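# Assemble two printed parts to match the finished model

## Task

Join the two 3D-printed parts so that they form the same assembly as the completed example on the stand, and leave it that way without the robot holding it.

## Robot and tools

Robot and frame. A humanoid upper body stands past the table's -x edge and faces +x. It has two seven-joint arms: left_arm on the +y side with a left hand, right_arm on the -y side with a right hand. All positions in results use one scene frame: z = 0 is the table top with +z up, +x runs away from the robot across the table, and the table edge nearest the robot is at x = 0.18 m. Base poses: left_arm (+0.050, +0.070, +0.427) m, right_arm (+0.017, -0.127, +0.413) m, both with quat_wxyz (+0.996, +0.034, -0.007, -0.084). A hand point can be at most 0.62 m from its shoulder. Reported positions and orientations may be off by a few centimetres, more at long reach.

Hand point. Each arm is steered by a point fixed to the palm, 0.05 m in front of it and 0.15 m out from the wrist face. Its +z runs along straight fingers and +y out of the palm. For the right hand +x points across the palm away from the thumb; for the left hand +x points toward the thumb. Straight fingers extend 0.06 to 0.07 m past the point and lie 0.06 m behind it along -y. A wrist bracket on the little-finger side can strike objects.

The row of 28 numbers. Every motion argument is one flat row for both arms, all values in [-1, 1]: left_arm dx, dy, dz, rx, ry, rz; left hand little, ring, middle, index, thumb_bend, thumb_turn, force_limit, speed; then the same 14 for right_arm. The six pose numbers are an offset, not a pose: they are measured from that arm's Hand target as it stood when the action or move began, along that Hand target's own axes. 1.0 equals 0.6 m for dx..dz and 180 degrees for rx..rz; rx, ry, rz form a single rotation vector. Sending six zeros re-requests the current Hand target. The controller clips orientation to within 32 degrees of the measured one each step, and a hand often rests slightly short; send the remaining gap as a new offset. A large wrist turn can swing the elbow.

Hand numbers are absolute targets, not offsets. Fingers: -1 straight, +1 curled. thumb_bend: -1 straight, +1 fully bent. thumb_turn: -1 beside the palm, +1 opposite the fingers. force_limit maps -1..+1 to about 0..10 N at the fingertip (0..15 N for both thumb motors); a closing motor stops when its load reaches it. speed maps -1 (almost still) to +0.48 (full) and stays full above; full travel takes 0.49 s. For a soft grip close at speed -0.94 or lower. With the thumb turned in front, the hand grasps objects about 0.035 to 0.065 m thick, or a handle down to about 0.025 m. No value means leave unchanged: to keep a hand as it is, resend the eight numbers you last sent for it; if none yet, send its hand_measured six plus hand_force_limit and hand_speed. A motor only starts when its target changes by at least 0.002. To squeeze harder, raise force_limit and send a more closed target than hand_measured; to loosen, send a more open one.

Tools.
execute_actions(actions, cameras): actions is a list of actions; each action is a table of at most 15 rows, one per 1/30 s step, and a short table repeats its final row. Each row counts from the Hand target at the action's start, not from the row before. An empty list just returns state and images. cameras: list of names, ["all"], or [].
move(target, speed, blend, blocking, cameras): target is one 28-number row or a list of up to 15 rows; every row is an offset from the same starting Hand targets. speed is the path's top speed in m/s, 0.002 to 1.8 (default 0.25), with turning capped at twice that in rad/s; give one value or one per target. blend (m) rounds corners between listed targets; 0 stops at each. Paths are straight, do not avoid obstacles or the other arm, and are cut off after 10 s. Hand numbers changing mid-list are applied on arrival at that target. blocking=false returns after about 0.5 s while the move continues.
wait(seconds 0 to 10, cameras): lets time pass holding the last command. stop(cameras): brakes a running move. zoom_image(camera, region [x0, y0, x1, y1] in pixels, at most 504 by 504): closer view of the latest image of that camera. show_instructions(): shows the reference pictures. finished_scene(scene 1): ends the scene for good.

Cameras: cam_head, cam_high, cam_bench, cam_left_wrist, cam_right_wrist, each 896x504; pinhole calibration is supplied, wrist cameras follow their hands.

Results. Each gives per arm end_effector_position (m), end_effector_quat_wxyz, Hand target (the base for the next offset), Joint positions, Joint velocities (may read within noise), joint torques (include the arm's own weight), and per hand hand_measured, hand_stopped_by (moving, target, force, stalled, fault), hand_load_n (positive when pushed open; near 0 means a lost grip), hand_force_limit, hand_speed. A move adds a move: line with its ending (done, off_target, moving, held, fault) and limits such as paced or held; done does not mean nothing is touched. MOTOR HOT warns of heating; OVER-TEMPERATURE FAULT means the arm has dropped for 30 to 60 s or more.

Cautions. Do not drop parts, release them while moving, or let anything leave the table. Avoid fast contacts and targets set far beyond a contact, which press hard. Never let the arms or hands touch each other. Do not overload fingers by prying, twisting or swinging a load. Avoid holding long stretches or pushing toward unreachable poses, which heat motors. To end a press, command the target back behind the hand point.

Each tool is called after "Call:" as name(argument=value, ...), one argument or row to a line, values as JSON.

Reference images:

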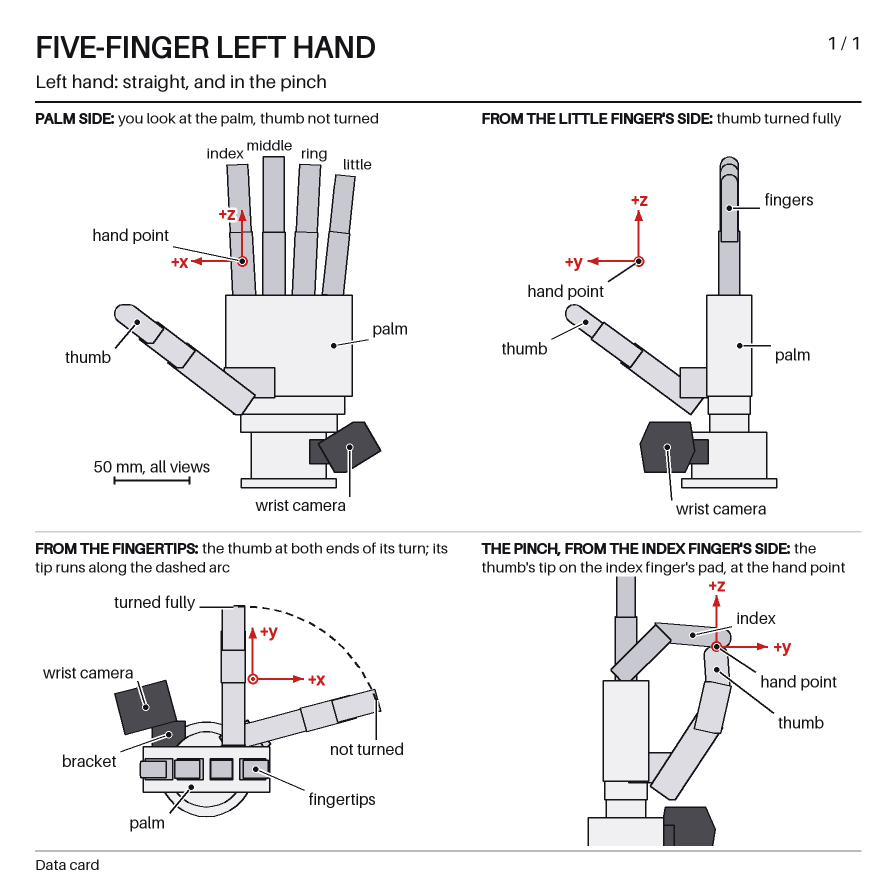

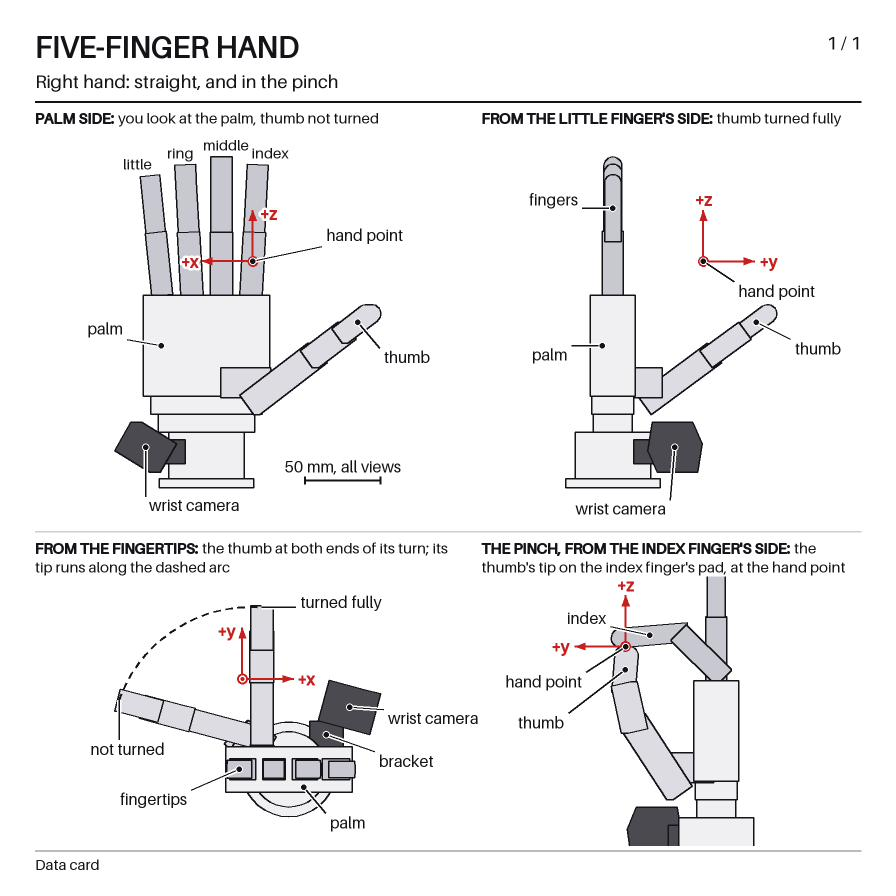

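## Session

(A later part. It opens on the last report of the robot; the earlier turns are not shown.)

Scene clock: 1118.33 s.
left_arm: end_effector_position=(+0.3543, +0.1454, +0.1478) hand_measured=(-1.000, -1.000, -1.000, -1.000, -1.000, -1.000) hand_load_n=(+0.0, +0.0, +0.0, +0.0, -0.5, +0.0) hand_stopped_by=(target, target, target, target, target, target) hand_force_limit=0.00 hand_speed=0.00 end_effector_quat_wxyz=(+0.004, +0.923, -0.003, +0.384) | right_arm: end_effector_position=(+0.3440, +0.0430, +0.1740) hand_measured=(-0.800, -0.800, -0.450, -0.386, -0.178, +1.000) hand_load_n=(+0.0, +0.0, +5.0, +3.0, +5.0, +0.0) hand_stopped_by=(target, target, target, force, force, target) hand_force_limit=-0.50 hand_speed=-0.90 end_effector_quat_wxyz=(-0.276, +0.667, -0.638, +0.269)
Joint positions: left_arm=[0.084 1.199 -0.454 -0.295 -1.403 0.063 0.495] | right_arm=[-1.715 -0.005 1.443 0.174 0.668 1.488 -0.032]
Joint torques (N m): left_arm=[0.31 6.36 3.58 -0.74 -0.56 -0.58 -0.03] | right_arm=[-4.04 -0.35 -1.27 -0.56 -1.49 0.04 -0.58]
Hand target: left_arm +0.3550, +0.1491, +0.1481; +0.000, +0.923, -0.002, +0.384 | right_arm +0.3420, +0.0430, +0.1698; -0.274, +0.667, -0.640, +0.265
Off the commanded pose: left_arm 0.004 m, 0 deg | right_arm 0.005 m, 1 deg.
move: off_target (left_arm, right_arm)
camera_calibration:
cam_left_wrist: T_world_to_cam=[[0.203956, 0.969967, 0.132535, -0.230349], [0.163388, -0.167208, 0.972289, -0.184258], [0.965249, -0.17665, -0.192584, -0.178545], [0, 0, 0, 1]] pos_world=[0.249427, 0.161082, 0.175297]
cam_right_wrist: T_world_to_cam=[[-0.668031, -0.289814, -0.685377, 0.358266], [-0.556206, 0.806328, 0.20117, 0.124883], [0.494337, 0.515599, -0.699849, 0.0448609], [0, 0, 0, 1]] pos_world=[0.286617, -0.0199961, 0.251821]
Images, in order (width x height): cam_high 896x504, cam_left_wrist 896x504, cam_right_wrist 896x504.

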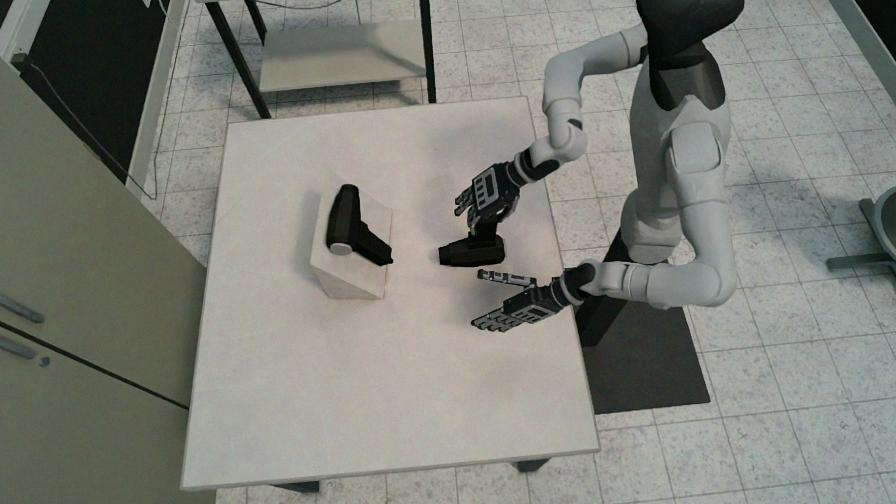

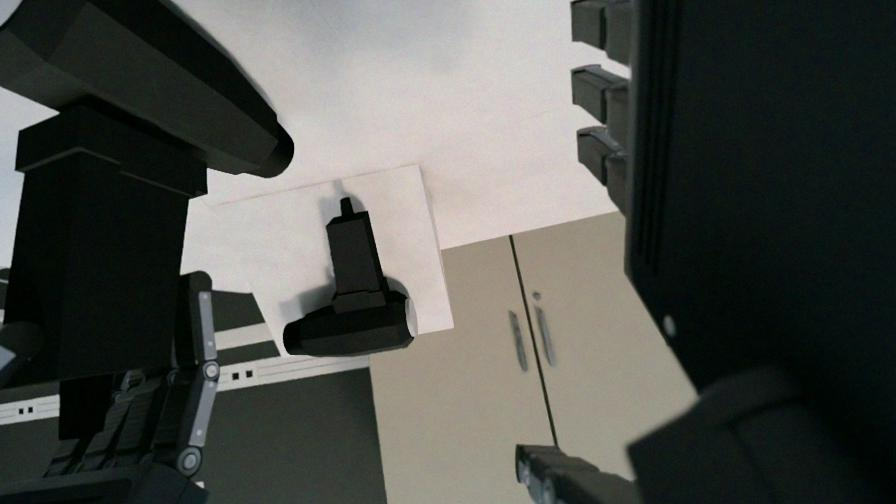

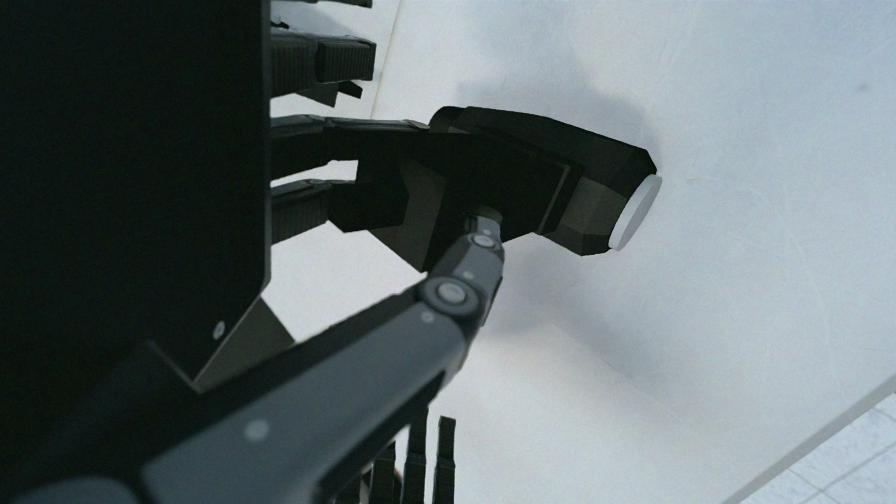

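Call:
move(
  target=[
    [0,0,0,0,0,0,-1,-1,-1,-1,-1,-1,0,0,0.0001,0.0082,0.0107,0,0,0,-0.8,-0.8,-0.45,-0.25,0.4,1,-0.5,-0.9],
  ],
  speed=0.04,
  cameras=["cam_high","cam_left_wrist","cam_right_wrist"],
)

Call:
zoom_image(
  camera="cam_high",
  region=[450, 215, 510, 265],
)

Call:
zoom_image(
  camera="cam_left_wrist",
  region=[0, 20, 300, 270],
)

Call:
zoom_image(
  camera="cam_right_wrist",
  region=[430, 80, 730, 280],
)

Scene clock: 1131.43 s.
left_arm: end_effector_position=(+0.3543, +0.1454, +0.1478) hand_measured=(-1.000, -1.000, -1.000, -1.000, -1.000, -1.000) hand_load_n=(+0.0, +0.0, +0.0, +0.0, +0.0, -0.5) hand_stopped_by=(target, target, target, target, target, target) hand_force_limit=0.00 hand_speed=0.00 end_effector_quat_wxyz=(+0.004, +0.923, -0.003, +0.384) | right_arm: end_effector_position=(+0.3441, +0.0446, +0.1664) hand_measured=(-0.800, -0.800, -0.450, -0.386, -0.178, +1.000) hand_load_n=(+0.0, +0.0, +4.0, +2.5, +5.0, +0.0) hand_stopped_by=(target, target, target, force, force, target) hand_force_limit=-0.50 hand_speed=-0.90 end_effector_quat_wxyz=(-0.277, +0.667, -0.639, +0.265)
Joint positions: left_arm=[0.084 1.199 -0.454 -0.295 -1.403 0.063 0.495] | right_arm=[-1.694 0.003 1.46 0.198 0.668 1.458 -0.047]
Joint torques (N m): left_arm=[0.19 6.26 3.57 -0.65 -0.57 -0.58 -0.02] | right_arm=[-4.01 -0.37 -0.85 -0.47 -1.55 0.03 -0.63]
Hand target: left_arm +0.3550, +0.1491, +0.1481; +0.000, +0.923, -0.002, +0.384 | right_arm +0.3430, +0.0429, +0.1618; -0.274, +0.667, -0.640, +0.265
Off the commanded pose: left_arm 0.004 m, 0 deg | right_arm 0.005 m, 0 deg.
move: off_target (left_arm, right_arm)
camera_calibration:
cam_left_wrist: T_world_to_cam=[[0.203956, 0.969967, 0.132535, -0.230349], [0.163388, -0.167208, 0.972289, -0.184258], [0.965249, -0.17665, -0.192584, -0.178545], [0, 0, 0, 1]] pos_world=[0.249427, 0.161082, 0.175297]
cam_right_wrist: T_world_to_cam=[[-0.670214, -0.287578, -0.684187, 0.354003], [-0.557036, 0.804103, 0.207677, 0.124423], [0.490433, 0.520305, -0.699112, 0.0396586], [0, 0, 0, 1]] pos_world=[0.287116, -0.0188799, 0.244091]
Images, in order (width x height): cam_high 896x504, cam_left_wrist 896x504, cam_right_wrist 896x504.

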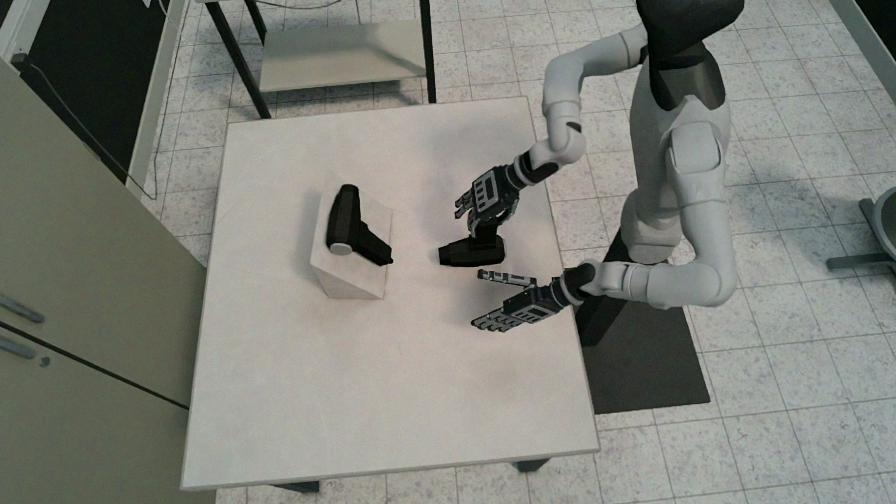

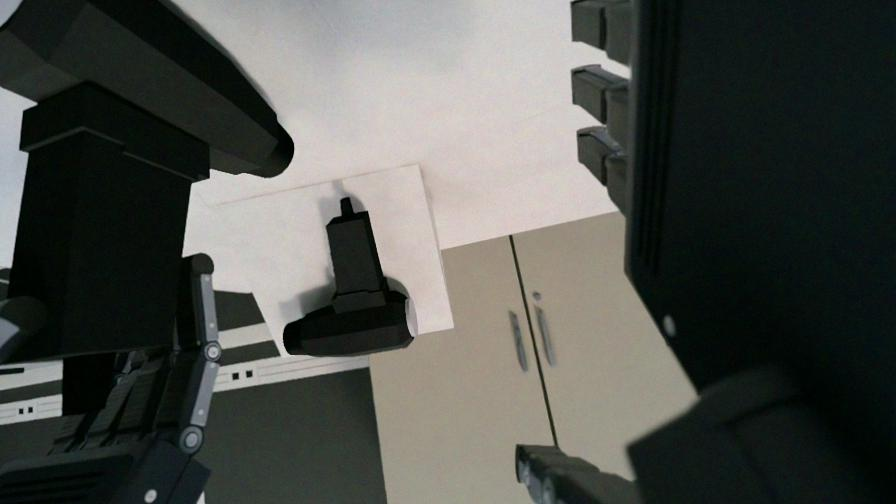

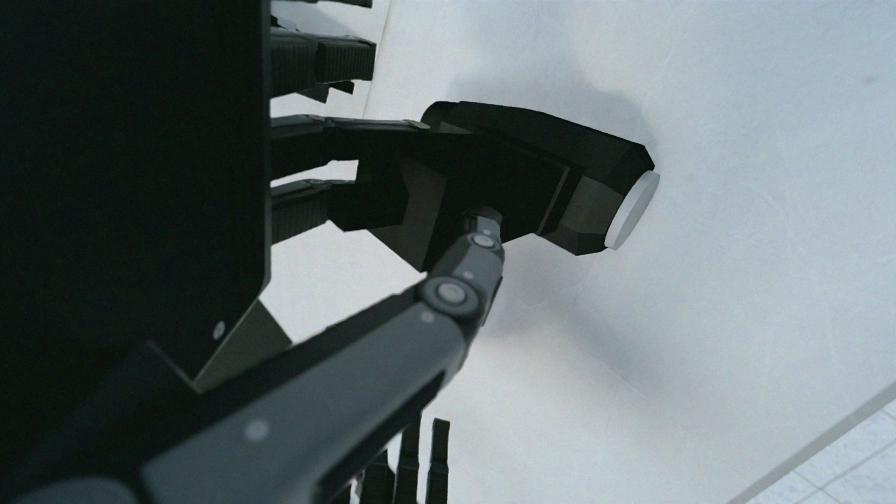

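Scaled by 8.400 from the camera's 896x504 image, which has a finer 1280x720 frame.

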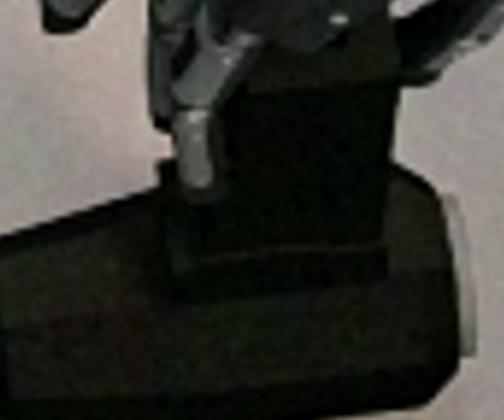

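Scaled by 1.680 from the camera's 896x504 image, which has a finer 1280x720 frame.

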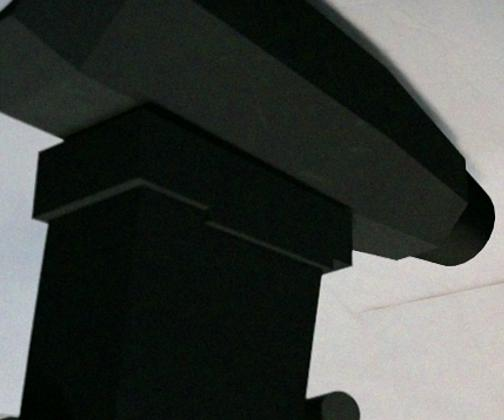

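Scaled by 1.680 from the camera's 896x504 image, which has a finer 1280x720 frame.

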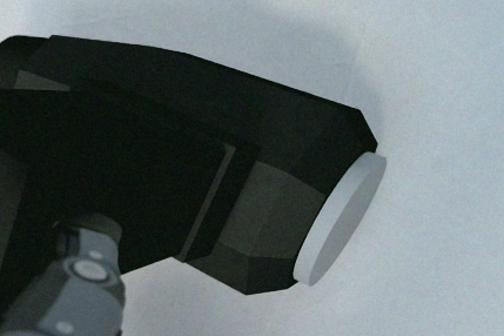

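Call:
move(
  target=[
    [0,0,0,0,0,0,-1,-1,-1,-1,-1,-1,0,0,-0.0028,0.0105,0.0119,0,0,0,-0.8,-0.8,-0.45,-0.25,0.4,1,-0.5,-0.9],
  ],
  speed=0.04,
  cameras=["cam_high","cam_left_wrist","cam_right_wrist"],
)

Call:
zoom_image(
  camera="cam_high",
  region=[440, 195, 520, 275],
)

Call:
zoom_image(
  camera="cam_left_wrist",
  region=[0, 0, 300, 250],
)

Call:
zoom_image(
  camera="cam_right_wrist",
  region=[430, 80, 730, 280],
)

Scene clock: 1142.13 s.
left_arm: end_effector_position=(+0.3543, +0.1454, +0.1478) hand_measured=(-1.000, -1.000, -1.000, -1.000, -1.000, -1.000) hand_load_n=(+0.0, +0.0, +0.0, +0.0, +0.0, +0.0) hand_stopped_by=(target, target, target, target, target, target) hand_force_limit=0.00 hand_speed=0.00 end_effector_quat_wxyz=(+0.004, +0.923, -0.003, +0.384) | right_arm: end_effector_position=(+0.3492, +0.0468, +0.1618) hand_measured=(-0.800, -0.800, -0.450, -0.386, -0.176, +1.000) hand_load_n=(+0.0, +0.0, +1.0, +0.0, +1.0, +0.0) hand_stopped_by=(target, target, target, force, force, target) hand_force_limit=-0.50 hand_speed=-0.90 end_effector_quat_wxyz=(-0.285, +0.664, -0.636, +0.272)
Joint positions: left_arm=[0.084 1.199 -0.454 -0.295 -1.403 0.063 0.495] | right_arm=[-1.68 0.019 1.48 0.237 0.665 1.426 -0.076]
Joint torques (N m): left_arm=[0.23 6.36 3.5 -0.63 -0.62 -0.57 -0.05] | right_arm=[-3.44 -0.17 -0.37 -0.41 -1.31 0.05 -0.41]
Hand target: left_arm +0.3550, +0.1491, +0.1481; +0.000, +0.923, -0.002, +0.384 | right_arm +0.3435, +0.0446, +0.1522; -0.274, +0.667, -0.640, +0.265
Off the commanded pose: left_arm 0.004 m, 0 deg | right_arm 0.011 m, 2 deg.
move: off_target (left_arm, right_arm)
camera_calibration:
cam_left_wrist: T_world_to_cam=[[0.203956, 0.969967, 0.132535, -0.230349], [0.163388, -0.167208, 0.972289, -0.184258], [0.965249, -0.17665, -0.192584, -0.178545], [0, 0, 0, 1]] pos_world=[0.249427, 0.161082, 0.175297]
cam_right_wrist: T_world_to_cam=[[-0.655349, -0.285876, -0.699137, 0.352152], [-0.561487, 0.803504, 0.19777, 0.129663], [0.505222, 0.522165, -0.687092, 0.0255878], [0, 0, 0, 1]] pos_world=[0.290659, -0.0168744, 0.23814]
Images, in order (width x height): cam_high 896x504, cam_left_wrist 896x504, cam_right_wrist 896x504.

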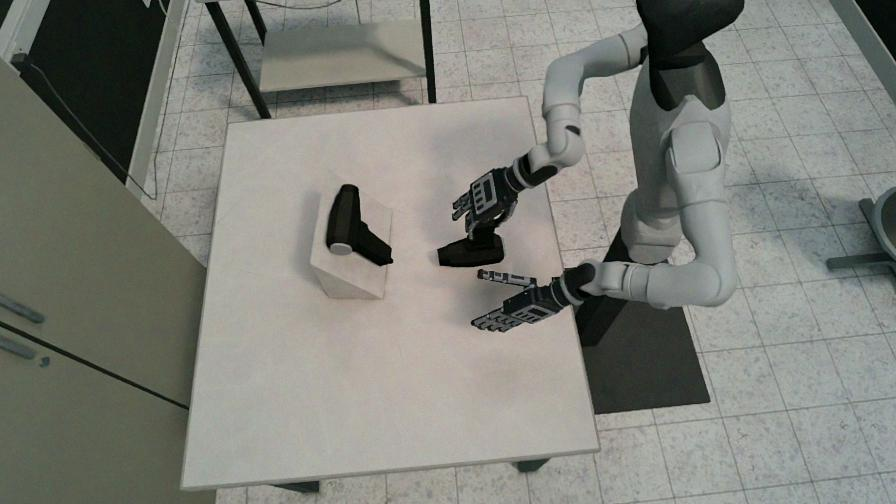

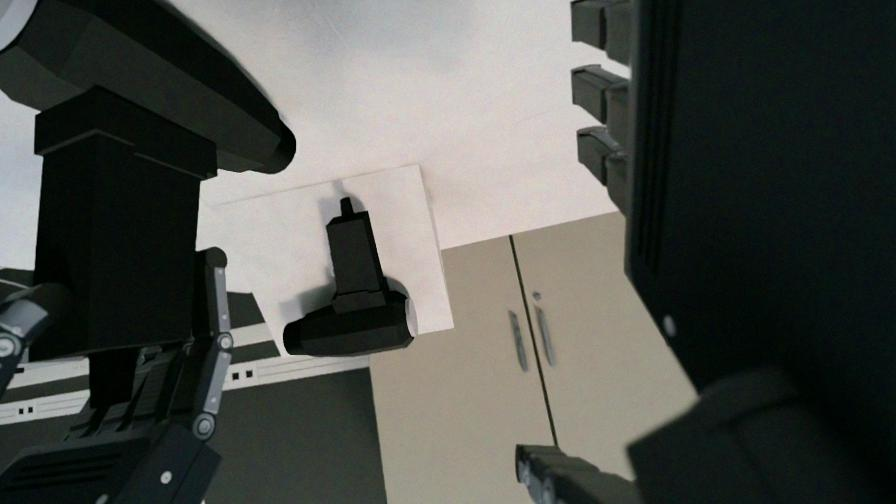

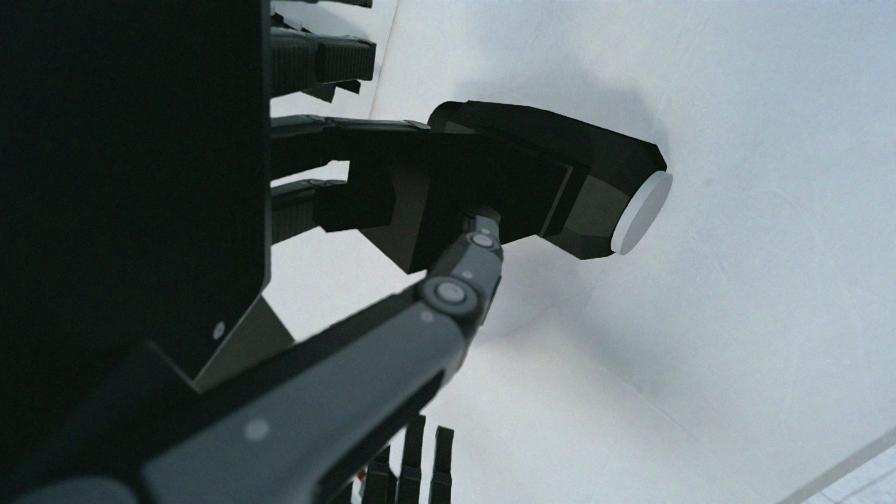

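Scaled by 6.300 from the camera's 896x504 image, which has a finer 1280x720 frame.

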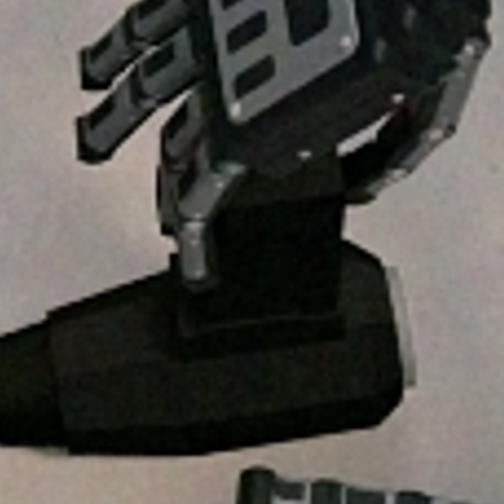

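Scaled by 1.680 from the camera's 896x504 image, which has a finer 1280x720 frame.

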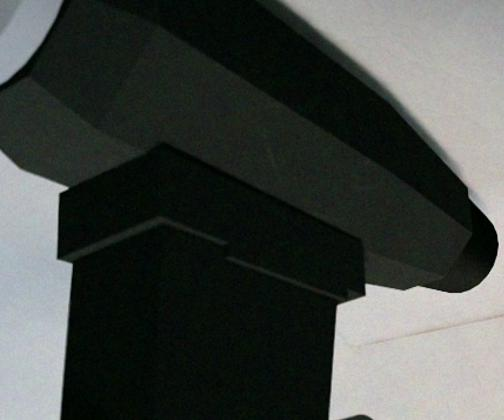

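Scaled by 1.680 from the camera's 896x504 image, which has a finer 1280x720 frame.

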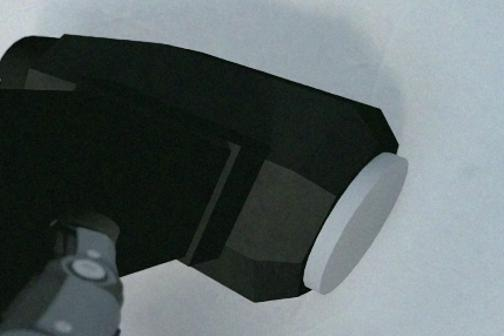

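Call:
zoom_image(
  camera="cam_left_wrist",
  region=[20, 60, 240, 200],
)

Call:
zoom_image(
  camera="cam_high",
  region=[455, 225, 510, 265],
)

Call:
zoom_image(
  camera="cam_right_wrist",
  region=[430, 90, 690, 270],
)

Scaled by 2.291 from the camera's 896x504 image, which has a finer 1280x720 frame.

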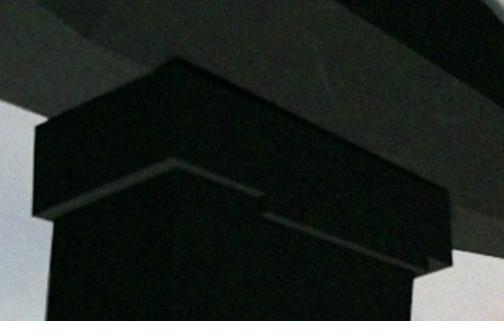

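Scaled by 9.164 from the camera's 896x504 image, which has a finer 1280x720 frame.

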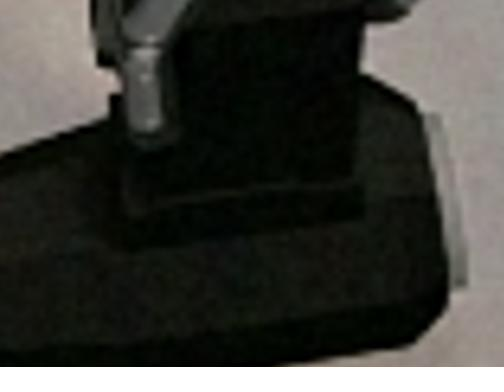

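Scaled by 1.938 from the camera's 896x504 image, which has a finer 1280x720 frame.

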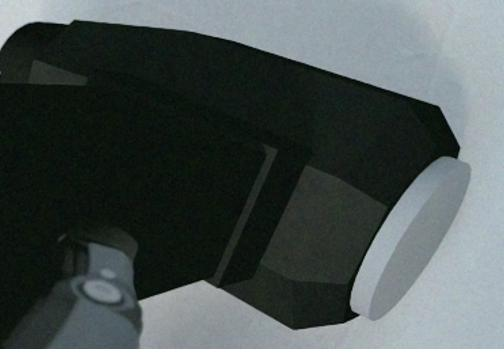

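Call:
zoom_image(
  camera="cam_right_wrist",
  region=[530, 120, 690, 270],
)

Call:
zoom_image(
  camera="cam_right_wrist",
  region=[420, 90, 580, 250],
)

Scaled by 3.150 from the camera's 896x504 image, which has a finer 1280x720 frame.

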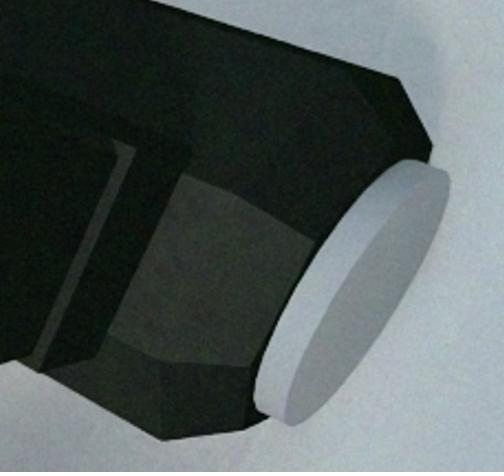

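Scaled by 3.150 from the camera's 896x504 image, which has a finer 1280x720 frame.

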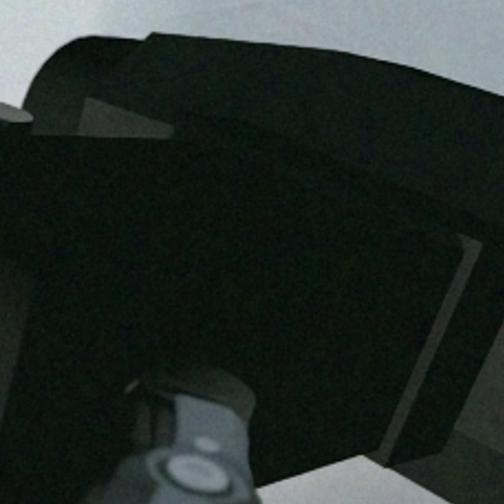

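Call:
move(
  target=[
    [0,0,0,0,0,0,-1,-1,-1,-1,-1,-1,0,0,0.0005,-0.0035,-0.0153,0,0,0,-0.8,-0.8,-0.45,-0.25,0.45,1,-0.4,-0.9],
  ],
  speed=0.03,
  cameras=["cam_high","cam_left_wrist","cam_right_wrist"],
)

Call:
zoom_image(
  camera="cam_high",
  region=[440, 195, 520, 275],
)

Call:
zoom_image(
  camera="cam_left_wrist",
  region=[0, 0, 300, 250],
)

Call:
zoom_image(
  camera="cam_right_wrist",
  region=[490, 90, 690, 270],
)

Scene clock: 1207.87 s.
left_arm: end_effector_position=(+0.3543, +0.1454, +0.1478) hand_measured=(-1.000, -1.000, -1.000, -1.000, -1.000, -1.000) hand_load_n=(+0.0, +0.0, +0.0, +0.0, -0.5, +0.0) hand_stopped_by=(target, target, target, target, target, target) hand_force_limit=0.00 hand_speed=0.00 end_effector_quat_wxyz=(+0.004, +0.923, -0.003, +0.384) | right_arm: end_effector_position=(+0.3428, +0.0448, +0.1641) hand_measured=(-0.800, -0.800, -0.450, -0.386, -0.152, +1.000) hand_load_n=(+0.0, -0.5, +3.5, +2.5, +4.5, +0.5) hand_stopped_by=(target, target, target, force, force, target) hand_force_limit=-0.40 hand_speed=-0.90 end_effector_quat_wxyz=(-0.279, +0.667, -0.634, +0.273)
Joint positions: left_arm=[0.084 1.199 -0.454 -0.295 -1.403 0.063 0.495] | right_arm=[-1.68 0.014 1.462 0.191 0.675 1.476 -0.085]
Joint torques (N m): left_arm=[0.23 6.31 3.58 -0.64 -0.58 -0.59 -0.03] | right_arm=[-3.97 -0.55 -2.07 -1.37 -1.19 0.42 -0.48]
Hand target: left_arm +0.3550, +0.1491, +0.1481; +0.000, +0.923, -0.002, +0.384 | right_arm +0.3386, +0.0441, +0.1602; -0.274, +0.667, -0.640, +0.265
Off the commanded pose: left_arm 0.004 m, 0 deg | right_arm 0.006 m, 1 deg.
move: off_target (left_arm, right_arm)
camera_calibration:
cam_left_wrist: T_world_to_cam=[[0.203956, 0.969967, 0.132535, -0.230349], [0.163388, -0.167208, 0.972289, -0.184258], [0.965249, -0.17665, -0.192584, -0.178545], [0, 0, 0, 1]] pos_world=[0.249427, 0.161082, 0.175297]
cam_right_wrist: T_world_to_cam=[[-0.658329, -0.296125, -0.692035, 0.349249], [-0.562829, 0.804125, 0.191327, 0.128754], [0.499827, 0.515454, -0.696047, 0.0350681], [0, 0, 0, 1]] pos_world=[0.284859, -0.0181893, 0.241467]
Images, in order (width x height): cam_high 896x504, cam_left_wrist 896x504, cam_right_wrist 896x504.

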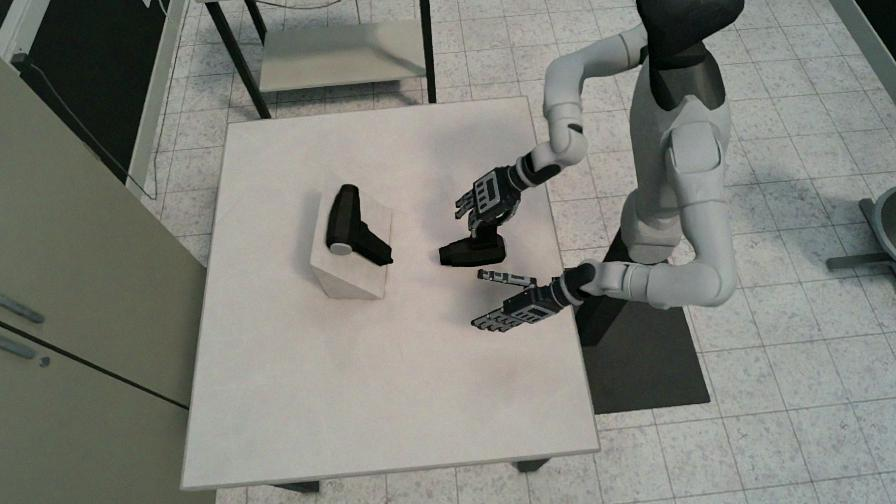

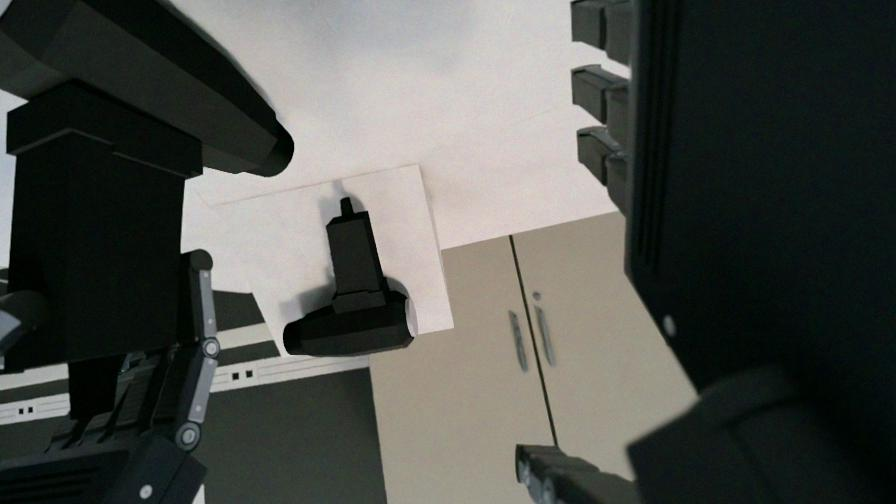

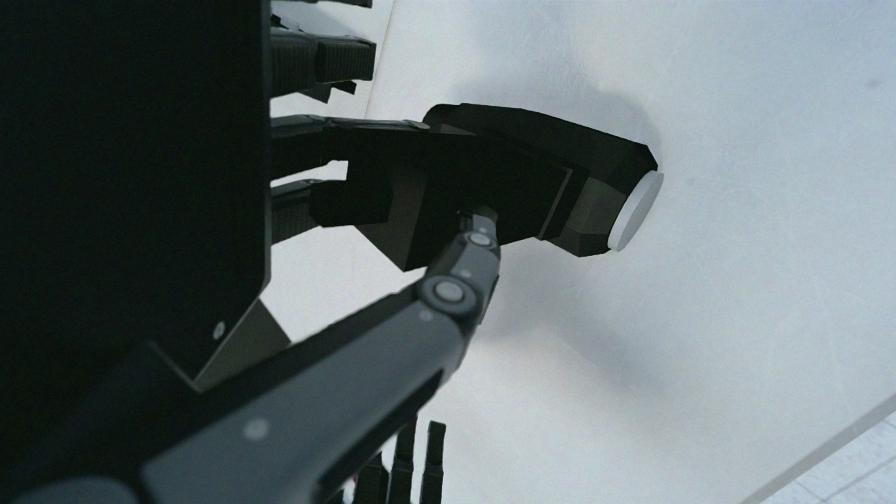

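Scaled by 6.300 from the camera's 896x504 image, which has a finer 1280x720 frame.

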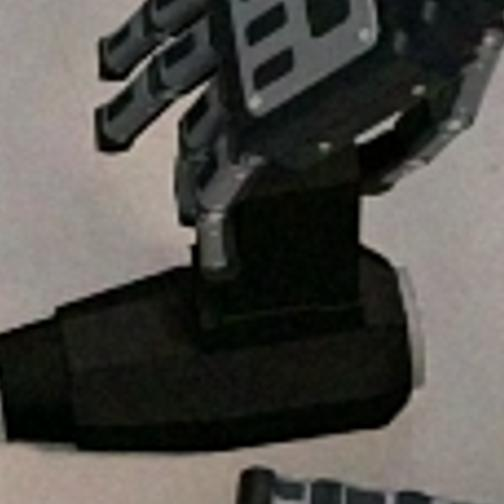

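Scaled by 1.680 from the camera's 896x504 image, which has a finer 1280x720 frame.

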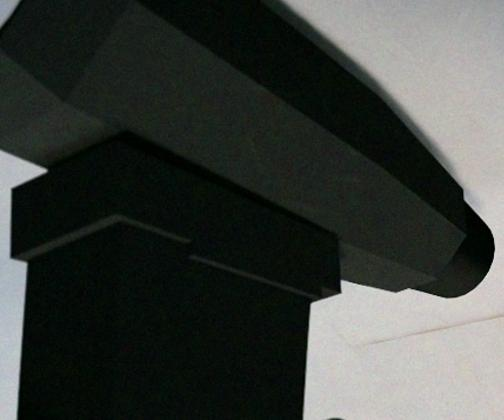

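Scaled by 2.520 from the camera's 896x504 image, which has a finer 1280x720 frame.

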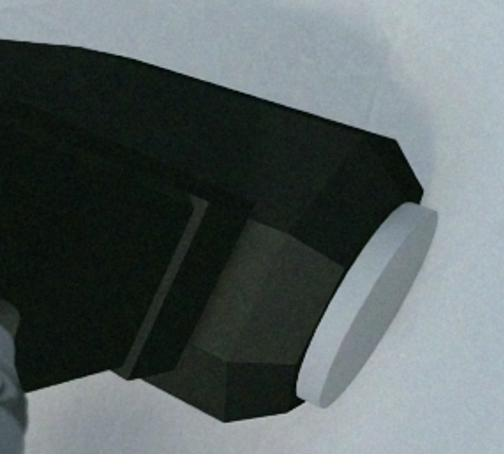

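Call:
execute_actions(
  actions=[],
  cameras=["cam_bench","cam_head","cam_high"],
)

Call:
zoom_image(
  camera="cam_bench",
  region=[375, 70, 450, 145],
)

Call:
zoom_image(
  camera="cam_bench",
  region=[420, 70, 500, 150],
)

Call:
zoom_image(
  camera="cam_high",
  region=[320, 180, 400, 260],
)

Scene clock: 1257.70 s.
left_arm: end_effector_position=(+0.3543, +0.1454, +0.1478) hand_measured=(-1.000, -1.000, -1.000, -1.000, -1.000, -1.000) hand_load_n=(+0.0, +0.0, +0.0, +0.0, +0.0, +0.0) hand_stopped_by=(target, target, target, target, target, target) hand_force_limit=0.00 hand_speed=0.00 end_effector_quat_wxyz=(+0.004, +0.923, -0.003, +0.384) | right_arm: end_effector_position=(+0.3428, +0.0448, +0.1641) hand_measured=(-0.800, -0.800, -0.450, -0.386, -0.152, +1.000) hand_load_n=(+0.0, +0.0, +3.5, +2.5, +4.5, +0.5) hand_stopped_by=(target, target, target, force, force, target) hand_force_limit=-0.40 hand_speed=-0.90 end_effector_quat_wxyz=(-0.279, +0.667, -0.634, +0.273)
Joint positions: left_arm=[0.084 1.199 -0.454 -0.295 -1.403 0.063 0.495] | right_arm=[-1.68 0.014 1.462 0.191 0.675 1.476 -0.085]
Joint velocities: within noise
Joint torques (N m): left_arm=[0.33 6.33 3.47 -0.62 -0.48 -0.59 -0.02] | right_arm=[-3.97 -0.55 -2.07 -1.35 -1.19 0.42 -0.47]
Hand target: left_arm +0.3550, +0.1491, +0.1481; +0.000, +0.923, -0.002, +0.384 | right_arm +0.3386, +0.0441, +0.1602; -0.274, +0.667, -0.640, +0.265
Off the commanded pose: left_arm 0.004 m, 0 deg | right_arm 0.006 m, 1 deg.
Images, in order (width x height): cam_head 896x504, cam_high 896x504, cam_bench 896x504.

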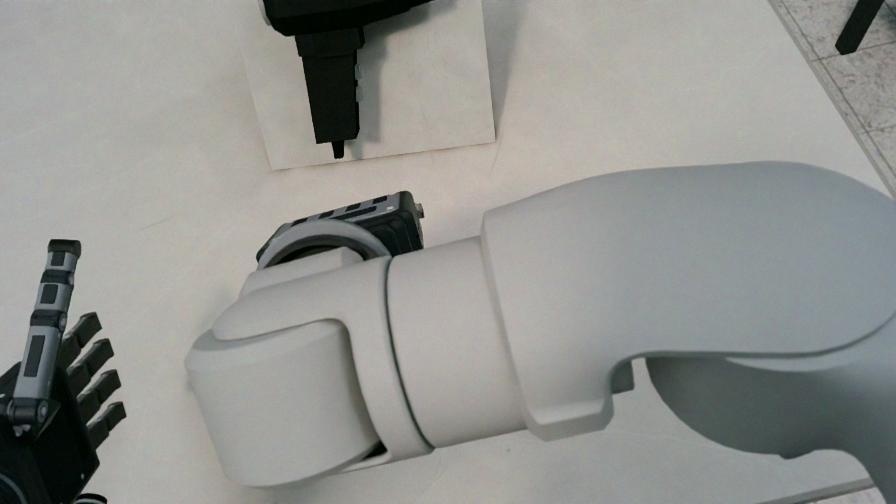

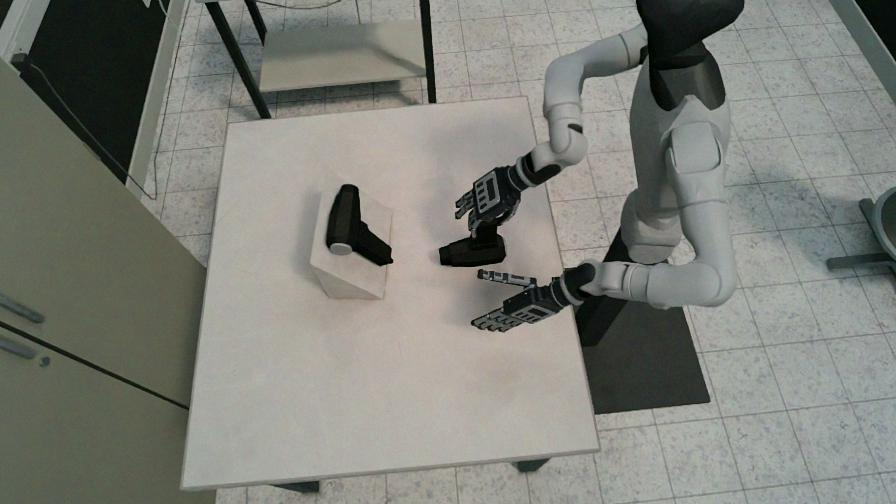

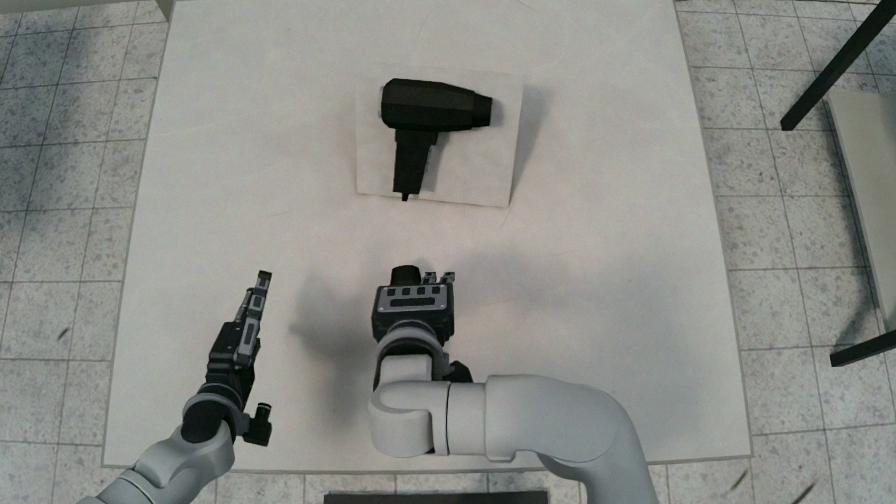

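Scaled by 6.720 from the camera's 896x504 image, which has a finer 1280x720 frame.

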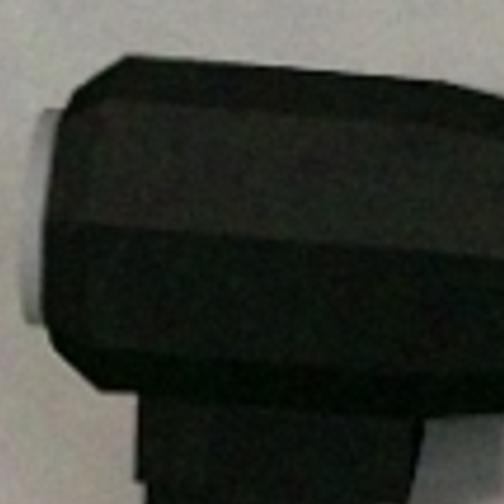

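Scaled by 6.300 from the camera's 896x504 image, which has a finer 1280x720 frame.

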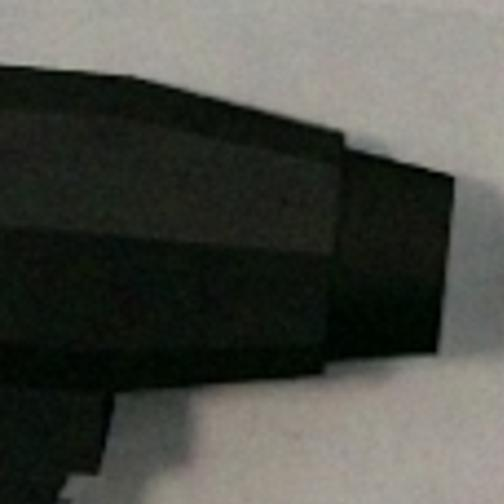

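Scaled by 6.300 from the camera's 896x504 image, which has a finer 1280x720 frame.

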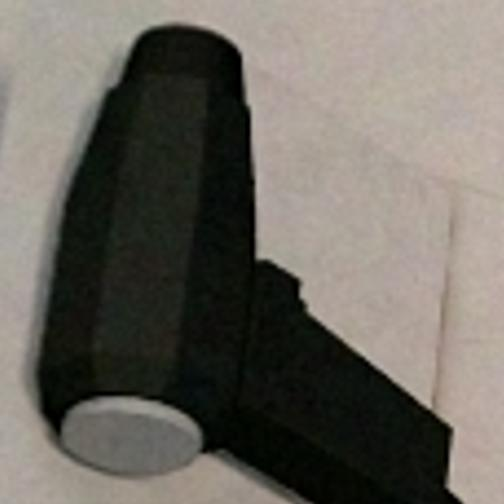

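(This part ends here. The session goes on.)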